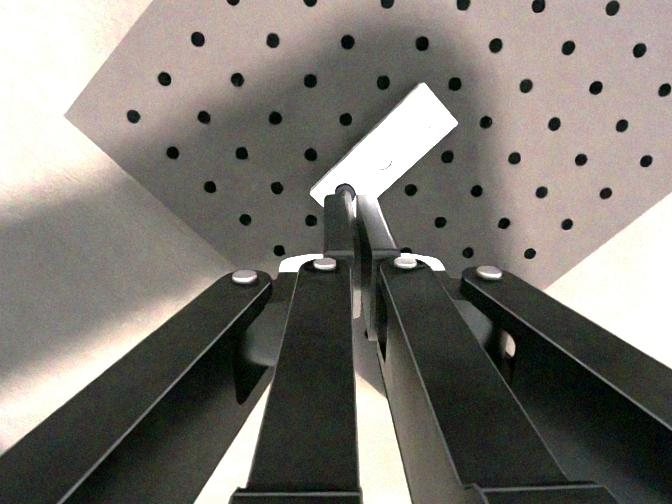

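Scene clock: 3762.30 s.
left_arm: end_effector_position=(+0.3185, -0.2956, +0.1020) position_measured=226 object_status=2 fault=0 end_effector_quat_wxyz=(+0.000, +0.914, +0.407, +0.000) | right_arm: end_effector_position=(+0.3600, +0.0300, +0.2600) position_measured=192 object_status=3 fault=0 end_effector_quat_wxyz=(+0.500, -0.500, -0.500, -0.500)
Joint positions: left_arm=[-0.444 0.017 -0.306 0 -1.248 2.853] | right_arm=[-0.65 0.391 -0.078 -1.24 -2.141 3.708]
Flange force (N): left_arm=[3.7 -6.9 1.1] | right_arm=[-3.5 0.5 -1.8]
Hand target: left_arm +0.3185, -0.2956, +0.1020; +0.000, +0.914, +0.407, +0.000 | right_arm +0.3600, +0.0300, +0.2600; +0.500, -0.500, -0.500, -0.500
Off the commanded pose: left_arm 0.000 m, 0 deg | right_arm 0.000 m, 0 deg.
move: done

Scene clock: 3763.40 s.
left_arm: end_effector_position=(+0.3185, -0.2957, +0.0979) position_measured=226 object_status=2 fault=0 end_effector_quat_wxyz=(+0.000, +0.914, +0.407, +0.000) | right_arm: end_effector_position=(+0.3600, +0.0300, +0.2600) position_measured=192 object_status=3 fault=0 end_effector_quat_wxyz=(+0.500, -0.500, -0.500, -0.500)
Joint positions: left_arm=[-0.444 0.02 -0.313 0 -1.238 2.853] | right_arm=[-0.65 0.391 -0.078 -1.24 -2.141 3.708]
Flange force (N): left_arm=[5.5 -12.9 -30.0] | right_arm=[-3.3 0.4 -2.0]
Hand target: left_arm +0.3185, -0.2957, +0.0979; +0.000, +0.914, +0.407, +0.000 | right_arm +0.3600, +0.0300, +0.2600; +0.500, -0.500, -0.500, -0.500
Off the commanded pose: left_arm 0.001 m, 0 deg | right_arm 0.000 m, 0 deg.
move: contact (left_arm)

Scene clock: 3764.10 s.
left_arm: end_effector_position=(+0.3186, -0.2957, +0.0976) position_measured=226 object_status=2 fault=0 end_effector_quat_wxyz=(+0.000, +0.914, +0.407, +0.000) | right_arm: end_effector_position=(+0.3600, +0.0300, +0.2600) position_measured=192 object_status=3 fault=0 end_effector_quat_wxyz=(+0.500, -0.500, -0.500, -0.500)
Joint positions: left_arm=[-0.444 0.02 -0.313 0 -1.237 2.853] | right_arm=[-0.65 0.391 -0.078 -1.24 -2.141 3.708]
Flange force (N): left_arm=[5.2 -16.2 -52.3] | right_arm=[-3.3 0.5 -1.8]
Hand target: left_arm +0.3186, -0.2957, +0.0976; +0.000, +0.914, +0.407, +0.000 | right_arm +0.3600, +0.0300, +0.2600; +0.500, -0.500, -0.500, -0.500
Off the commanded pose: left_arm 0.001 m, 0 deg | right_arm 0.000 m, 0 deg.
move: contact (left_arm)

move(
  target=[
    [0.3185,-0.2956,0.0983,0,0.9135,0.4067,0,-1,1,-0.6,0,0.36,0.03,0.26,0.5,-0.5,-0.5,-0.5,-0.5,0.2,-1,0],
    [0.31796,-0.29478,0.0982,0,0.9877,0.1564,0,-1,1,-0.6,0,0.36,0.03,0.26,0.5,-0.5,-0.5,-0.5,-0.5,0.2,-1,0],
    [0.31791,-0.29379,0.0981,0,0.9945,-0.1045,0,-1,1,-0.6,0,0.36,0.03,0.26,0.5,-0.5,-0.5,-0.5,-0.5,0.2,-1,0],
    [0.31836,-0.29292,0.098,0,0.9336,-0.3584,0,-1,1,-0.6,0,0.36,0.03,0.26,0.5,-0.5,-0.5,-0.5,-0.5,0.2,-1,0],
    [0.31918,-0.29238,0.0979,0,0.809,-0.5878,0,-1,1,-0.6,0,0.36,0.03,0.26,0.5,-0.5,-0.5,-0.5,-0.5,0.2,-1,0],
    [0.32017,-0.29233,0.0978,0,0.6293,-0.7771,0,-1,1,-0.6,0,0.36,0.03,0.26,0.5,-0.5,-0.5,-0.5,-0.5,0.2,-1,0],
    [0.32104,-0.29278,0.0978,0,0.4067,-0.9135,0,-1,1,-0.6,0,0.36,0.03,0.26,0.5,-0.5,-0.5,-0.5,-0.5,0.2,-1,0],
    [0.32158,-0.2936,0.0977,0,0.1564,-0.9877,0,-1,1,-0.6,0,0.36,0.03,0.26,0.5,-0.5,-0.5,-0.5,-0.5,0.2,-1,0],
    [0.32163,-0.29459,0.0976,0,-0.1045,-0.9945,0,-1,1,-0.6,0,0.36,0.03,0.26,0.5,-0.5,-0.5,-0.5,-0.5,0.2,-1,0],
    [0.32118,-0.29546,0.0975,0,-0.3584,-0.9336,0,-1,1,-0.6,0,0.36,0.03,0.26,0.5,-0.5,-0.5,-0.5,-0.5,0.2,-1,0],
    [0.32036,-0.296,0.0974,0,-0.5878,-0.809,0,-1,1,-0.6,0,0.36,0.03,0.26,0.5,-0.5,-0.5,-0.5,-0.5,0.2,-1,0],
    [0.31937,-0.29605,0.0973,0,-0.7771,-0.6293,0,-1,1,-0.6,0,0.36,0.03,0.26,0.5,-0.5,-0.5,-0.5,-0.5,0.2,-1,0],
    [0.3185,-0.2956,0.0973,0,-0.9135,-0.4067,0,-1,1,-0.6,0,0.36,0.03,0.26,0.5,-0.5,-0.5,-0.5,-0.5,0.2,-1,0],
  ],
  speed=0.5,
  blend=0.003,
  cameras=["cam_left_wrist"],
)

move(
  target=[
    [0.3185,-0.2956,0.112,0,-0.9135,-0.4067,0,-1,1,-0.6,0,0.36,0.03,0.26,0.5,-0.5,-0.5,-0.5,-0.5,0.2,-1,0],
    [0.3185,-0.2956,0.118,0,-0.1045,-0.9945,0,-1,1,-0.6,0,0.36,0.03,0.26,0.5,-0.5,-0.5,-0.5,-0.5,0.2,-1,0],
    [0.3185,-0.2956,0.118,0,0.809,-0.5878,0,-1,1,-0.6,0,0.36,0.03,0.26,0.5,-0.5,-0.5,-0.5,-0.5,0.2,-1,0],
    [0.3185,-0.2956,0.112,0,0.9135,0.4067,0,-1,1,-0.6,0,0.36,0.03,0.26,0.5,-0.5,-0.5,-0.5,-0.5,0.2,-1,0],
    [0.3185,-0.2956,0.101,0,0.9135,0.4067,0,-1,1,-0.6,0,0.36,0.03,0.26,0.5,-0.5,-0.5,-0.5,-0.5,0.2,-1,0],
  ],
  speed=[0.05,0.9,0.9,0.9,0.1],
  blend=[0,0.005,0.005,0,0],
)

move(
  target=[0.3185,-0.2956,0.0955,0,0.9135,0.4067,0,-1,1,-0.6,0,0.36,0.03,0.26,0.5,-0.5,-0.5,-0.5,-0.5,0.2,-1,0],
  speed=0.008,
  stop_force=16,
)

move(
  target=[
    [0.3185,-0.2956,0.0972,0,0.9135,0.4067,0,-1,1,-0.6,0,0.36,0.03,0.26,0.5,-0.5,-0.5,-0.5,-0.5,0.2,-1,0],
    [0.31796,-0.29478,0.0972,0,0.9877,0.1564,0,-1,1,-0.6,0,0.36,0.03,0.26,0.5,-0.5,-0.5,-0.5,-0.5,0.2,-1,0],
    [0.31791,-0.29379,0.0971,0,0.9945,-0.1045,0,-1,1,-0.6,0,0.36,0.03,0.26,0.5,-0.5,-0.5,-0.5,-0.5,0.2,-1,0],
    [0.31836,-0.29292,0.097,0,0.9336,-0.3584,0,-1,1,-0.6,0,0.36,0.03,0.26,0.5,-0.5,-0.5,-0.5,-0.5,0.2,-1,0],
    [0.31918,-0.29238,0.0969,0,0.809,-0.5878,0,-1,1,-0.6,0,0.36,0.03,0.26,0.5,-0.5,-0.5,-0.5,-0.5,0.2,-1,0],
    [0.32017,-0.29233,0.0968,0,0.6293,-0.7771,0,-1,1,-0.6,0,0.36,0.03,0.26,0.5,-0.5,-0.5,-0.5,-0.5,0.2,-1,0],
    [0.32104,-0.29278,0.0968,0,0.4067,-0.9135,0,-1,1,-0.6,0,0.36,0.03,0.26,0.5,-0.5,-0.5,-0.5,-0.5,0.2,-1,0],
    [0.32158,-0.2936,0.0967,0,0.1564,-0.9877,0,-1,1,-0.6,0,0.36,0.03,0.26,0.5,-0.5,-0.5,-0.5,-0.5,0.2,-1,0],
    [0.32163,-0.29459,0.0966,0,-0.1045,-0.9945,0,-1,1,-0.6,0,0.36,0.03,0.26,0.5,-0.5,-0.5,-0.5,-0.5,0.2,-1,0],
    [0.32118,-0.29546,0.0965,0,-0.3584,-0.9336,0,-1,1,-0.6,0,0.36,0.03,0.26,0.5,-0.5,-0.5,-0.5,-0.5,0.2,-1,0],
    [0.32036,-0.296,0.0964,0,-0.5878,-0.809,0,-1,1,-0.6,0,0.36,0.03,0.26,0.5,-0.5,-0.5,-0.5,-0.5,0.2,-1,0],
    [0.31937,-0.29605,0.0963,0,-0.7771,-0.6293,0,-1,1,-0.6,0,0.36,0.03,0.26,0.5,-0.5,-0.5,-0.5,-0.5,0.2,-1,0],
    [0.3185,-0.2956,0.0963,0,-0.9135,-0.4067,0,-1,1,-0.6,0,0.36,0.03,0.26,0.5,-0.5,-0.5,-0.5,-0.5,0.2,-1,0],
  ],
  speed=0.5,
  blend=0.003,
  cameras=["cam_left_wrist"],
)

move(
  target=[
    [0.3185,-0.2956,0.112,0,-0.9135,-0.4067,0,-1,1,-0.6,0,0.36,0.03,0.26,0.5,-0.5,-0.5,-0.5,-0.5,0.2,-1,0],
    [0.3185,-0.2956,0.118,0,-0.1045,-0.9945,0,-1,1,-0.6,0,0.36,0.03,0.26,0.5,-0.5,-0.5,-0.5,-0.5,0.2,-1,0],
    [0.3185,-0.2956,0.118,0,0.809,-0.5878,0,-1,1,-0.6,0,0.36,0.03,0.26,0.5,-0.5,-0.5,-0.5,-0.5,0.2,-1,0],
    [0.3185,-0.2956,0.112,0,0.9135,0.4067,0,-1,1,-0.6,0,0.36,0.03,0.26,0.5,-0.5,-0.5,-0.5,-0.5,0.2,-1,0],
    [0.3185,-0.2956,0.1,0,0.9135,0.4067,0,-1,1,-0.6,0,0.36,0.03,0.26,0.5,-0.5,-0.5,-0.5,-0.5,0.2,-1,0],
  ],
  speed=[0.05,0.9,0.9,0.9,0.1],
  blend=[0,0.005,0.005,0,0],
)

move(
  target=[0.3185,-0.2956,0.0945,0,0.9135,0.4067,0,-1,1,-0.6,0,0.36,0.03,0.26,0.5,-0.5,-0.5,-0.5,-0.5,0.2,-1,0],
  speed=0.008,
  stop_force=16,
)

Scene clock: 3830.17 s.
left_arm: end_effector_position=(+0.3185, -0.2956, +0.0973) position_measured=226 object_status=2 fault=0 end_effector_quat_wxyz=(+0.000, +0.914, +0.407, +0.000) | right_arm: end_effector_position=(+0.3600, +0.0300, +0.2600) position_measured=192 object_status=3 fault=0 end_effector_quat_wxyz=(+0.500, -0.500, -0.500, -0.500)
Joint positions: left_arm=[-0.444 0.021 -0.314 0 -1.236 -3.43] | right_arm=[-0.65 0.391 -0.078 -1.24 -2.141 3.708]
Flange force (N): left_arm=[4.0 -7.9 0.6] | right_arm=[-3.2 0.3 -1.8]
Hand target: left_arm +0.3185, -0.2956, +0.0973; +0.000, +0.914, +0.407, +0.000 | right_arm +0.3600, +0.0300, +0.2600; +0.500, -0.500, -0.500, -0.500
Off the commanded pose: left_arm 0.000 m, 0 deg | right_arm 0.000 m, 0 deg.
move: done; blend cut to 0.0004 m at target 1

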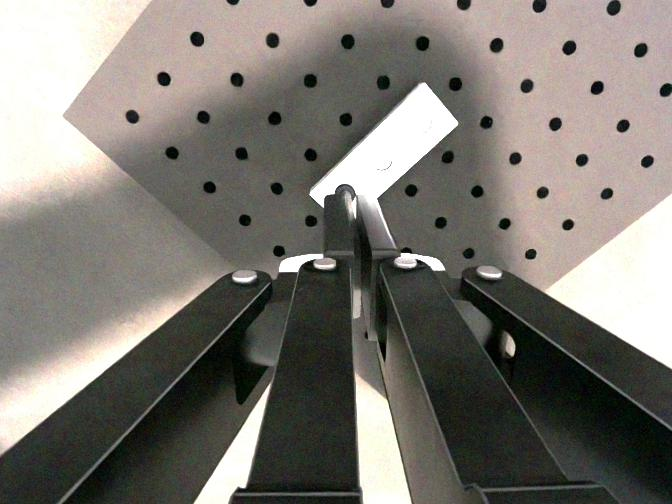

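Scene clock: 3835.13 s.
left_arm: end_effector_position=(+0.3185, -0.2956, +0.1010) position_measured=226 object_status=2 fault=0 end_effector_quat_wxyz=(+0.000, +0.914, +0.407, +0.000) | right_arm: end_effector_position=(+0.3600, +0.0300, +0.2600) position_measured=192 object_status=3 fault=0 end_effector_quat_wxyz=(+0.500, -0.500, -0.500, -0.500)
Joint positions: left_arm=[-0.444 0.017 -0.308 0 -1.246 2.853] | right_arm=[-0.65 0.391 -0.078 -1.24 -2.141 3.708]
Flange force (N): left_arm=[3.9 -7.1 1.5] | right_arm=[-3.2 0.8 -2.0]
Hand target: left_arm +0.3185, -0.2956, +0.1010; +0.000, +0.914, +0.407, +0.000 | right_arm +0.3600, +0.0300, +0.2600; +0.500, -0.500, -0.500, -0.500
Off the commanded pose: left_arm 0.000 m, 0 deg | right_arm 0.000 m, 0 deg.
move: done

Scene clock: 3836.23 s.
left_arm: end_effector_position=(+0.3185, -0.2957, +0.0969) position_measured=226 object_status=2 fault=0 end_effector_quat_wxyz=(+0.000, +0.914, +0.407, +0.000) | right_arm: end_effector_position=(+0.3600, +0.0300, +0.2600) position_measured=192 object_status=3 fault=0 end_effector_quat_wxyz=(+0.500, -0.500, -0.500, -0.500)
Joint positions: left_arm=[-0.444 0.021 -0.314 0 -1.235 2.853] | right_arm=[-0.65 0.391 -0.078 -1.24 -2.141 3.708]
Flange force (N): left_arm=[5.7 -12.4 -27.5] | right_arm=[-2.8 0.4 -1.7]
Hand target: left_arm +0.3185, -0.2957, +0.0969; +0.000, +0.914, +0.407, +0.000 | right_arm +0.3600, +0.0300, +0.2600; +0.500, -0.500, -0.500, -0.500
Off the commanded pose: left_arm 0.001 m, 0 deg | right_arm 0.000 m, 0 deg.
move: contact (left_arm)

Scene clock: 3843.07 s.
left_arm: end_effector_position=(+0.3185, -0.2956, +0.0963) position_measured=226 object_status=2 fault=0 end_effector_quat_wxyz=(+0.000, +0.914, +0.407, +0.000) | right_arm: end_effector_position=(+0.3600, +0.0300, +0.2600) position_measured=192 object_status=3 fault=0 end_effector_quat_wxyz=(+0.500, -0.500, -0.500, -0.500)
Joint positions: left_arm=[-0.444 0.021 -0.315 0 -1.234 -3.43] | right_arm=[-0.65 0.391 -0.078 -1.24 -2.141 3.708]
Flange force (N): left_arm=[4.1 -7.5 1.1] | right_arm=[-3.2 0.3 -2.0]
Hand target: left_arm +0.3185, -0.2956, +0.0963; +0.000, +0.914, +0.407, +0.000 | right_arm +0.3600, +0.0300, +0.2600; +0.500, -0.500, -0.500, -0.500
Off the commanded pose: left_arm 0.000 m, 0 deg | right_arm 0.000 m, 0 deg.
move: done; blend cut to 0.0002 m at target 1

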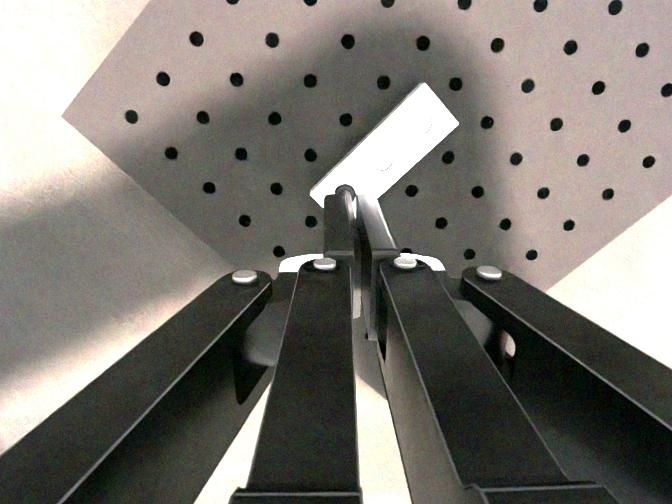

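Scene clock: 3848.07 s.
left_arm: end_effector_position=(+0.3185, -0.2956, +0.1000) position_measured=226 object_status=2 fault=0 end_effector_quat_wxyz=(+0.000, +0.914, +0.407, +0.000) | right_arm: end_effector_position=(+0.3600, +0.0300, +0.2600) position_measured=192 object_status=3 fault=0 end_effector_quat_wxyz=(+0.500, -0.500, -0.500, -0.500)
Joint positions: left_arm=[-0.444 0.018 -0.309 0 -1.243 2.853] | right_arm=[-0.65 0.391 -0.078 -1.24 -2.141 3.708]
Flange force (N): left_arm=[3.7 -7.7 0.6] | right_arm=[-3.2 -0.1 -1.7]
Hand target: left_arm +0.3185, -0.2956, +0.1000; +0.000, +0.914, +0.407, +0.000 | right_arm +0.3600, +0.0300, +0.2600; +0.500, -0.500, -0.500, -0.500
Off the commanded pose: left_arm 0.000 m, 0 deg | right_arm 0.000 m, 0 deg.
move: done

Scene clock: 3849.17 s.
left_arm: end_effector_position=(+0.3185, -0.2957, +0.0959) position_measured=226 object_status=2 fault=0 end_effector_quat_wxyz=(+0.000, +0.914, +0.407, +0.000) | right_arm: end_effector_position=(+0.3600, +0.0300, +0.2600) position_measured=192 object_status=3 fault=0 end_effector_quat_wxyz=(+0.500, -0.500, -0.500, -0.500)
Joint positions: left_arm=[-0.444 0.022 -0.316 0 -1.233 2.853] | right_arm=[-0.65 0.391 -0.078 -1.24 -2.141 3.708]
Flange force (N): left_arm=[5.9 -13.0 -30.2] | right_arm=[-3.4 0.4 -1.7]
Hand target: left_arm +0.3185, -0.2957, +0.0959; +0.000, +0.914, +0.407, +0.000 | right_arm +0.3600, +0.0300, +0.2600; +0.500, -0.500, -0.500, -0.500
Off the commanded pose: left_arm 0.001 m, 0 deg | right_arm 0.000 m, 0 deg.
move: contact (left_arm)

move(
  target=[
    [0.3185,-0.2956,0.0962,0,0.9135,0.4067,0,-1,1,-0.6,0,0.36,0.03,0.26,0.5,-0.5,-0.5,-0.5,-0.5,0.2,-1,0],
    [0.31796,-0.29478,0.0962,0,0.9877,0.1564,0,-1,1,-0.6,0,0.36,0.03,0.26,0.5,-0.5,-0.5,-0.5,-0.5,0.2,-1,0],
    [0.31791,-0.29379,0.0961,0,0.9945,-0.1045,0,-1,1,-0.6,0,0.36,0.03,0.26,0.5,-0.5,-0.5,-0.5,-0.5,0.2,-1,0],
    [0.31836,-0.29292,0.096,0,0.9336,-0.3584,0,-1,1,-0.6,0,0.36,0.03,0.26,0.5,-0.5,-0.5,-0.5,-0.5,0.2,-1,0],
    [0.31918,-0.29238,0.0959,0,0.809,-0.5878,0,-1,1,-0.6,0,0.36,0.03,0.26,0.5,-0.5,-0.5,-0.5,-0.5,0.2,-1,0],
    [0.32017,-0.29233,0.0958,0,0.6293,-0.7771,0,-1,1,-0.6,0,0.36,0.03,0.26,0.5,-0.5,-0.5,-0.5,-0.5,0.2,-1,0],
    [0.32104,-0.29278,0.0958,0,0.4067,-0.9135,0,-1,1,-0.6,0,0.36,0.03,0.26,0.5,-0.5,-0.5,-0.5,-0.5,0.2,-1,0],
    [0.32158,-0.2936,0.0957,0,0.1564,-0.9877,0,-1,1,-0.6,0,0.36,0.03,0.26,0.5,-0.5,-0.5,-0.5,-0.5,0.2,-1,0],
    [0.32163,-0.29459,0.0956,0,-0.1045,-0.9945,0,-1,1,-0.6,0,0.36,0.03,0.26,0.5,-0.5,-0.5,-0.5,-0.5,0.2,-1,0],
    [0.32118,-0.29546,0.0955,0,-0.3584,-0.9336,0,-1,1,-0.6,0,0.36,0.03,0.26,0.5,-0.5,-0.5,-0.5,-0.5,0.2,-1,0],
    [0.32036,-0.296,0.0954,0,-0.5878,-0.809,0,-1,1,-0.6,0,0.36,0.03,0.26,0.5,-0.5,-0.5,-0.5,-0.5,0.2,-1,0],
    [0.31937,-0.29605,0.0953,0,-0.7771,-0.6293,0,-1,1,-0.6,0,0.36,0.03,0.26,0.5,-0.5,-0.5,-0.5,-0.5,0.2,-1,0],
    [0.3185,-0.2956,0.0953,0,-0.9135,-0.4067,0,-1,1,-0.6,0,0.36,0.03,0.26,0.5,-0.5,-0.5,-0.5,-0.5,0.2,-1,0],
  ],
  speed=0.5,
  blend=0.003,
  cameras=["cam_left_wrist"],
)

move(
  target=[
    [0.3185,-0.2956,0.112,0,-0.9135,-0.4067,0,-1,1,-0.6,0,0.36,0.03,0.26,0.5,-0.5,-0.5,-0.5,-0.5,0.2,-1,0],
    [0.3185,-0.2956,0.118,0,-0.1045,-0.9945,0,-1,1,-0.6,0,0.36,0.03,0.26,0.5,-0.5,-0.5,-0.5,-0.5,0.2,-1,0],
    [0.3185,-0.2956,0.118,0,0.809,-0.5878,0,-1,1,-0.6,0,0.36,0.03,0.26,0.5,-0.5,-0.5,-0.5,-0.5,0.2,-1,0],
    [0.3185,-0.2956,0.112,0,0.9135,0.4067,0,-1,1,-0.6,0,0.36,0.03,0.26,0.5,-0.5,-0.5,-0.5,-0.5,0.2,-1,0],
    [0.3185,-0.2956,0.099,0,0.9135,0.4067,0,-1,1,-0.6,0,0.36,0.03,0.26,0.5,-0.5,-0.5,-0.5,-0.5,0.2,-1,0],
  ],
  speed=[0.05,0.9,0.9,0.9,0.1],
  blend=[0,0.005,0.005,0,0],
)

move(
  target=[0.3185,-0.2956,0.0935,0,0.9135,0.4067,0,-1,1,-0.6,0,0.36,0.03,0.26,0.5,-0.5,-0.5,-0.5,-0.5,0.2,-1,0],
  speed=0.008,
  stop_force=16,
)

Scene clock: 3885.30 s.
left_arm: end_effector_position=(+0.3185, -0.2956, +0.0953) position_measured=226 object_status=2 fault=0 end_effector_quat_wxyz=(+0.000, +0.914, +0.407, +0.000) | right_arm: end_effector_position=(+0.3600, +0.0300, +0.2600) position_measured=192 object_status=3 fault=0 end_effector_quat_wxyz=(+0.500, -0.500, -0.500, -0.500)
Joint positions: left_arm=[-0.444 0.022 -0.317 0 -1.232 -3.43] | right_arm=[-0.65 0.391 -0.078 -1.24 -2.141 3.708]
Flange force (N): left_arm=[4.1 -7.0 0.7] | right_arm=[-3.4 0.9 -2.4]
Hand target: left_arm +0.3185, -0.2956, +0.0953; +0.000, +0.914, +0.407, +0.000 | right_arm +0.3600, +0.0300, +0.2600; +0.500, -0.500, -0.500, -0.500
Off the commanded pose: left_arm 0.000 m, 0 deg | right_arm 0.000 m, 0 deg.
move: done; blend cut to 0.0002 m at target 1

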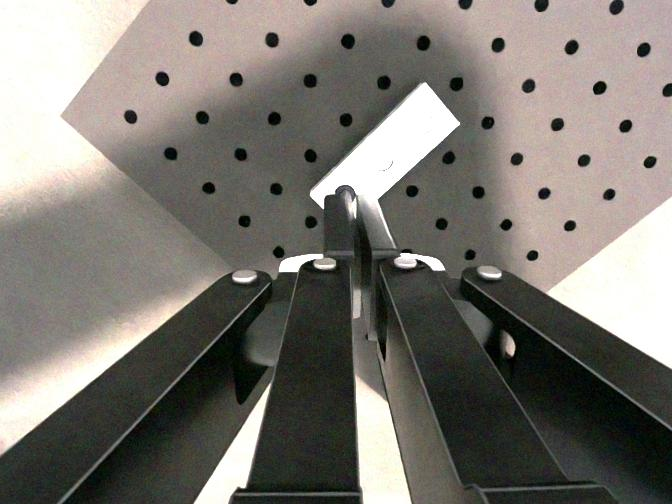

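Scene clock: 3890.33 s.
left_arm: end_effector_position=(+0.3185, -0.2956, +0.0990) position_measured=226 object_status=2 fault=0 end_effector_quat_wxyz=(+0.000, +0.914, +0.407, +0.000) | right_arm: end_effector_position=(+0.3600, +0.0300, +0.2600) position_measured=192 object_status=3 fault=0 end_effector_quat_wxyz=(+0.500, -0.500, -0.500, -0.500)
Joint positions: left_arm=[-0.444 0.019 -0.311 0 -1.241 2.853] | right_arm=[-0.65 0.391 -0.078 -1.24 -2.141 3.708]
Flange force (N): left_arm=[3.9 -6.8 1.0] | right_arm=[-3.4 0.4 -1.7]
Hand target: left_arm +0.3185, -0.2956, +0.0990; +0.000, +0.914, +0.407, +0.000 | right_arm +0.3600, +0.0300, +0.2600; +0.500, -0.500, -0.500, -0.500
Off the commanded pose: left_arm 0.000 m, 0 deg | right_arm 0.000 m, 0 deg.
move: done

Scene clock: 3891.43 s.
left_arm: end_effector_position=(+0.3185, -0.2957, +0.0949) position_measured=226 object_status=2 fault=0 end_effector_quat_wxyz=(+0.000, +0.914, +0.407, +0.000) | right_arm: end_effector_position=(+0.3600, +0.0300, +0.2600) position_measured=192 object_status=3 fault=0 end_effector_quat_wxyz=(+0.500, -0.500, -0.500, -0.500)
Joint positions: left_arm=[-0.444 0.023 -0.318 0 -1.23 2.853] | right_arm=[-0.65 0.391 -0.078 -1.24 -2.141 3.708]
Flange force (N): left_arm=[5.5 -13.1 -27.8] | right_arm=[-2.8 0.1 -1.8]
Hand target: left_arm +0.3185, -0.2957, +0.0949; +0.000, +0.914, +0.407, +0.000 | right_arm +0.3600, +0.0300, +0.2600; +0.500, -0.500, -0.500, -0.500
Off the commanded pose: left_arm 0.001 m, 0 deg | right_arm 0.000 m, 0 deg.
move: contact (left_arm)

move(
  target=[
    [0.3185,-0.2956,0.0952,0,0.9135,0.4067,0,-1,1,-0.6,0,0.36,0.03,0.26,0.5,-0.5,-0.5,-0.5,-0.5,0.2,-1,0],
    [0.31796,-0.29478,0.0952,0,0.9877,0.1564,0,-1,1,-0.6,0,0.36,0.03,0.26,0.5,-0.5,-0.5,-0.5,-0.5,0.2,-1,0],
    [0.31791,-0.29379,0.0951,0,0.9945,-0.1045,0,-1,1,-0.6,0,0.36,0.03,0.26,0.5,-0.5,-0.5,-0.5,-0.5,0.2,-1,0],
    [0.31836,-0.29292,0.095,0,0.9336,-0.3584,0,-1,1,-0.6,0,0.36,0.03,0.26,0.5,-0.5,-0.5,-0.5,-0.5,0.2,-1,0],
    [0.31918,-0.29238,0.0949,0,0.809,-0.5878,0,-1,1,-0.6,0,0.36,0.03,0.26,0.5,-0.5,-0.5,-0.5,-0.5,0.2,-1,0],
    [0.32017,-0.29233,0.0948,0,0.6293,-0.7771,0,-1,1,-0.6,0,0.36,0.03,0.26,0.5,-0.5,-0.5,-0.5,-0.5,0.2,-1,0],
    [0.32104,-0.29278,0.0948,0,0.4067,-0.9135,0,-1,1,-0.6,0,0.36,0.03,0.26,0.5,-0.5,-0.5,-0.5,-0.5,0.2,-1,0],
  ],
  speed=0.4,
  blend=0.003,
  cameras=["cam_left_wrist"],
)

Scene clock: 3909.73 s.
left_arm: end_effector_position=(+0.3210, -0.2928, +0.0948) position_measured=226 object_status=2 fault=0 end_effector_quat_wxyz=(+0.000, -0.407, +0.914, +0.000) | right_arm: end_effector_position=(+0.3600, +0.0300, +0.2600) position_measured=192 object_status=3 fault=0 end_effector_quat_wxyz=(+0.500, -0.500, -0.500, -0.500)
Joint positions: left_arm=[-0.436 0.023 -0.318 0 -1.23 -0.298] | right_arm=[-0.65 0.391 -0.078 -1.24 -2.141 3.708]
Flange force (N): left_arm=[-3.6 10.8 -2.9] | right_arm=[-3.4 0.3 -1.9]
Hand target: left_arm +0.3210, -0.2928, +0.0948; +0.000, -0.407, +0.914, +0.000 | right_arm +0.3600, +0.0300, +0.2600; +0.500, -0.500, -0.500, -0.500
Off the commanded pose: left_arm 0.000 m, 0 deg | right_arm 0.000 m, 0 deg.
move: done; blend cut to 0.0002 m at target 1

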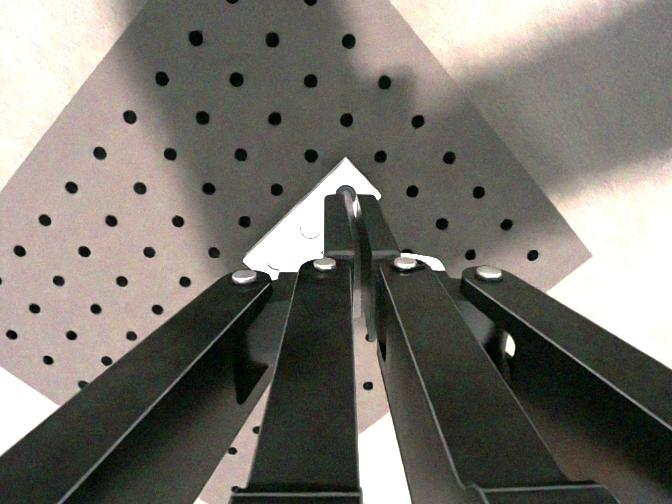

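move(
  target=[
    [0.32158,-0.2936,0.0947,0,0.1564,-0.9877,0,-1,1,-0.6,0,0.36,0.03,0.26,0.5,-0.5,-0.5,-0.5,-0.5,0.2,-1,0],
    [0.32163,-0.29459,0.0946,0,-0.1045,-0.9945,0,-1,1,-0.6,0,0.36,0.03,0.26,0.5,-0.5,-0.5,-0.5,-0.5,0.2,-1,0],
    [0.32118,-0.29546,0.0945,0,-0.3584,-0.9336,0,-1,1,-0.6,0,0.36,0.03,0.26,0.5,-0.5,-0.5,-0.5,-0.5,0.2,-1,0],
    [0.32036,-0.296,0.0944,0,-0.5878,-0.809,0,-1,1,-0.6,0,0.36,0.03,0.26,0.5,-0.5,-0.5,-0.5,-0.5,0.2,-1,0],
    [0.31937,-0.29605,0.0943,0,-0.7771,-0.6293,0,-1,1,-0.6,0,0.36,0.03,0.26,0.5,-0.5,-0.5,-0.5,-0.5,0.2,-1,0],
    [0.3185,-0.2956,0.0943,0,-0.9135,-0.4067,0,-1,1,-0.6,0,0.36,0.03,0.26,0.5,-0.5,-0.5,-0.5,-0.5,0.2,-1,0],
  ],
  speed=0.4,
  blend=0.003,
  cameras=["cam_left_wrist"],
)

move(
  target=[
    [0.3185,-0.2956,0.112,0,-0.9135,-0.4067,0,-1,1,-0.6,0,0.36,0.03,0.26,0.5,-0.5,-0.5,-0.5,-0.5,0.2,-1,0],
    [0.3185,-0.2956,0.118,0,-0.1045,-0.9945,0,-1,1,-0.6,0,0.36,0.03,0.26,0.5,-0.5,-0.5,-0.5,-0.5,0.2,-1,0],
    [0.3185,-0.2956,0.118,0,0.809,-0.5878,0,-1,1,-0.6,0,0.36,0.03,0.26,0.5,-0.5,-0.5,-0.5,-0.5,0.2,-1,0],
    [0.3185,-0.2956,0.112,0,0.9135,0.4067,0,-1,1,-0.6,0,0.36,0.03,0.26,0.5,-0.5,-0.5,-0.5,-0.5,0.2,-1,0],
    [0.3185,-0.2956,0.098,0,0.9135,0.4067,0,-1,1,-0.6,0,0.36,0.03,0.26,0.5,-0.5,-0.5,-0.5,-0.5,0.2,-1,0],
  ],
  speed=[0.05,0.9,0.9,0.9,0.1],
  blend=[0,0.005,0.005,0,0],
)

move(
  target=[0.3185,-0.2956,0.0925,0,0.9135,0.4067,0,-1,1,-0.6,0,0.36,0.03,0.26,0.5,-0.5,-0.5,-0.5,-0.5,0.2,-1,0],
  speed=0.008,
  stop_force=16,
  cameras=["cam_left_wrist"],
)

Scene clock: 3931.47 s.
left_arm: end_effector_position=(+0.3185, -0.2956, +0.0943) position_measured=226 object_status=2 fault=0 end_effector_quat_wxyz=(+0.000, +0.914, +0.407, +0.000) | right_arm: end_effector_position=(+0.3600, +0.0300, +0.2600) position_measured=192 object_status=3 fault=0 end_effector_quat_wxyz=(+0.500, -0.500, -0.500, -0.500)
Joint positions: left_arm=[-0.444 0.023 -0.319 0 -1.229 -3.43] | right_arm=[-0.65 0.391 -0.078 -1.24 -2.141 3.708]
Flange force (N): left_arm=[3.9 -7.5 0.7] | right_arm=[-3.3 0.1 -1.7]
Hand target: left_arm +0.3185, -0.2956, +0.0943; +0.000, +0.914, +0.407, +0.000 | right_arm +0.3600, +0.0300, +0.2600; +0.500, -0.500, -0.500, -0.500
Off the commanded pose: left_arm 0.000 m, 0 deg | right_arm 0.000 m, 0 deg.
move: done

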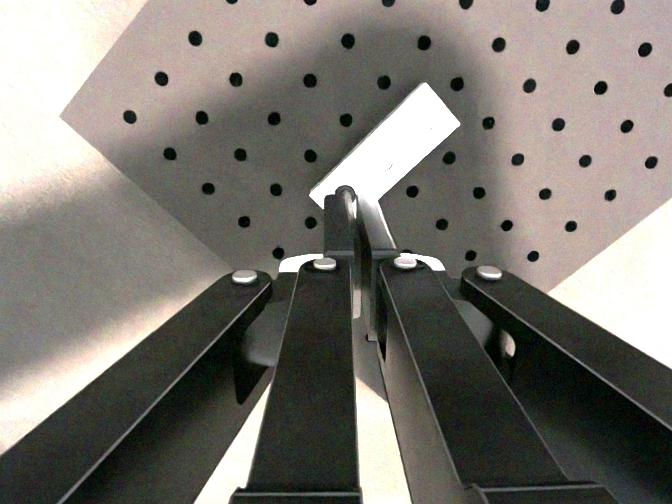

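Scene clock: 3936.53 s.
left_arm: end_effector_position=(+0.3185, -0.2956, +0.0980) position_measured=226 object_status=2 fault=0 end_effector_quat_wxyz=(+0.000, +0.914, +0.407, +0.000) | right_arm: end_effector_position=(+0.3600, +0.0300, +0.2600) position_measured=192 object_status=3 fault=0 end_effector_quat_wxyz=(+0.500, -0.500, -0.500, -0.500)
Joint positions: left_arm=[-0.444 0.02 -0.313 0 -1.238 2.853] | right_arm=[-0.65 0.391 -0.078 -1.24 -2.141 3.708]
Flange force (N): left_arm=[3.7 -7.3 1.3] | right_arm=[-3.4 0.0 -1.6]
Hand target: left_arm +0.3185, -0.2956, +0.0980; +0.000, +0.914, +0.407, +0.000 | right_arm +0.3600, +0.0300, +0.2600; +0.500, -0.500, -0.500, -0.500
Off the commanded pose: left_arm 0.000 m, 0 deg | right_arm 0.000 m, 0 deg.
move: done

Scene clock: 3937.63 s.
left_arm: end_effector_position=(+0.3185, -0.2957, +0.0939) position_measured=226 object_status=2 fault=0 end_effector_quat_wxyz=(+0.000, +0.914, +0.407, +0.000) | right_arm: end_effector_position=(+0.3600, +0.0300, +0.2600) position_measured=192 object_status=3 fault=0 end_effector_quat_wxyz=(+0.500, -0.500, -0.500, -0.500)
Joint positions: left_arm=[-0.444 0.023 -0.319 0 -1.228 2.853] | right_arm=[-0.65 0.391 -0.078 -1.24 -2.141 3.708]
Flange force (N): left_arm=[5.8 -12.9 -27.2] | right_arm=[-3.1 0.4 -1.7]
Hand target: left_arm +0.3185, -0.2957, +0.0939; +0.000, +0.914, +0.407, +0.000 | right_arm +0.3600, +0.0300, +0.2600; +0.500, -0.500, -0.500, -0.500
Off the commanded pose: left_arm 0.001 m, 0 deg | right_arm 0.000 m, 0 deg.
move: contact (left_arm)

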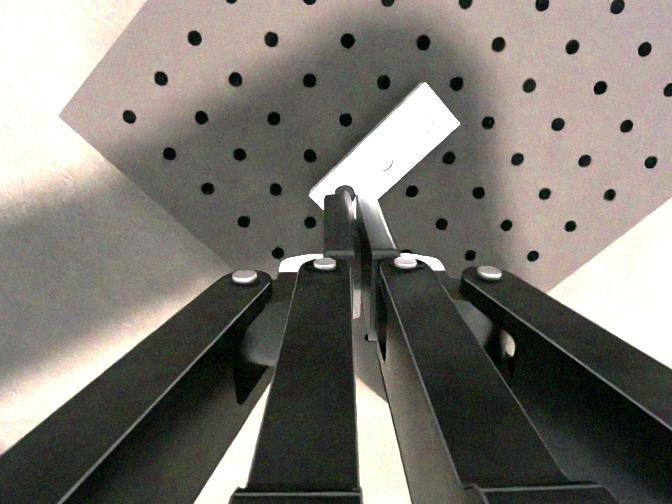

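move(
  target=[
    [0.3185,-0.2956,0.0942,0,0.9135,0.4067,0,-1,1,-0.6,0,0.36,0.03,0.26,0.5,-0.5,-0.5,-0.5,-0.5,0.2,-1,0],
    [0.31796,-0.29478,0.0942,0,0.9877,0.1564,0,-1,1,-0.6,0,0.36,0.03,0.26,0.5,-0.5,-0.5,-0.5,-0.5,0.2,-1,0],
    [0.31791,-0.29379,0.0941,0,0.9945,-0.1045,0,-1,1,-0.6,0,0.36,0.03,0.26,0.5,-0.5,-0.5,-0.5,-0.5,0.2,-1,0],
    [0.31836,-0.29292,0.094,0,0.9336,-0.3584,0,-1,1,-0.6,0,0.36,0.03,0.26,0.5,-0.5,-0.5,-0.5,-0.5,0.2,-1,0],
    [0.31918,-0.29238,0.0939,0,0.809,-0.5878,0,-1,1,-0.6,0,0.36,0.03,0.26,0.5,-0.5,-0.5,-0.5,-0.5,0.2,-1,0],
    [0.32017,-0.29233,0.0938,0,0.6293,-0.7771,0,-1,1,-0.6,0,0.36,0.03,0.26,0.5,-0.5,-0.5,-0.5,-0.5,0.2,-1,0],
    [0.32104,-0.29278,0.0938,0,0.4067,-0.9135,0,-1,1,-0.6,0,0.36,0.03,0.26,0.5,-0.5,-0.5,-0.5,-0.5,0.2,-1,0],
  ],
  speed=0.4,
  blend=0.003,
  cameras=["cam_left_wrist"],
)

Scene clock: 3950.03 s.
left_arm: end_effector_position=(+0.3211, -0.2928, +0.0938) position_measured=226 object_status=2 fault=0 end_effector_quat_wxyz=(+0.000, -0.407, +0.914, +0.000) | right_arm: end_effector_position=(+0.3600, +0.0300, +0.2600) position_measured=192 object_status=3 fault=0 end_effector_quat_wxyz=(+0.500, -0.500, -0.500, -0.500)
Joint positions: left_arm=[-0.436 0.024 -0.319 0 -1.228 -0.298] | right_arm=[-0.65 0.391 -0.078 -1.24 -2.141 3.708]
Flange force (N): left_arm=[-3.3 10.8 -3.1] | right_arm=[-3.4 0.2 -2.0]
Hand target: left_arm +0.3210, -0.2928, +0.0938; +0.000, -0.407, +0.914, +0.000 | right_arm +0.3600, +0.0300, +0.2600; +0.500, -0.500, -0.500, -0.500
Off the commanded pose: left_arm 0.000 m, 0 deg | right_arm 0.000 m, 0 deg.
move: done; blend cut to 0.0002 m at target 1

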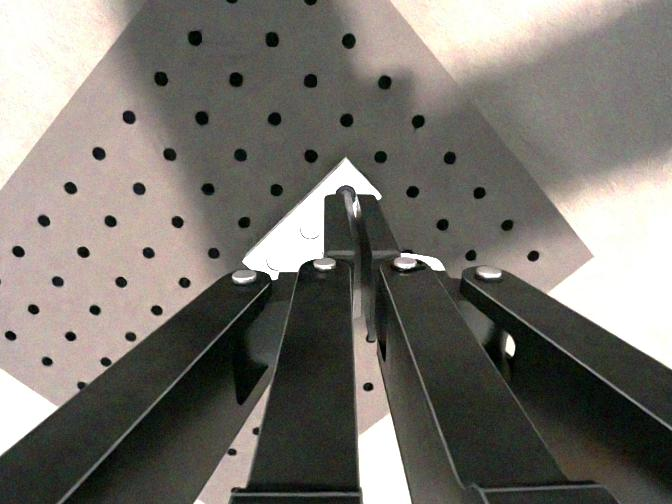

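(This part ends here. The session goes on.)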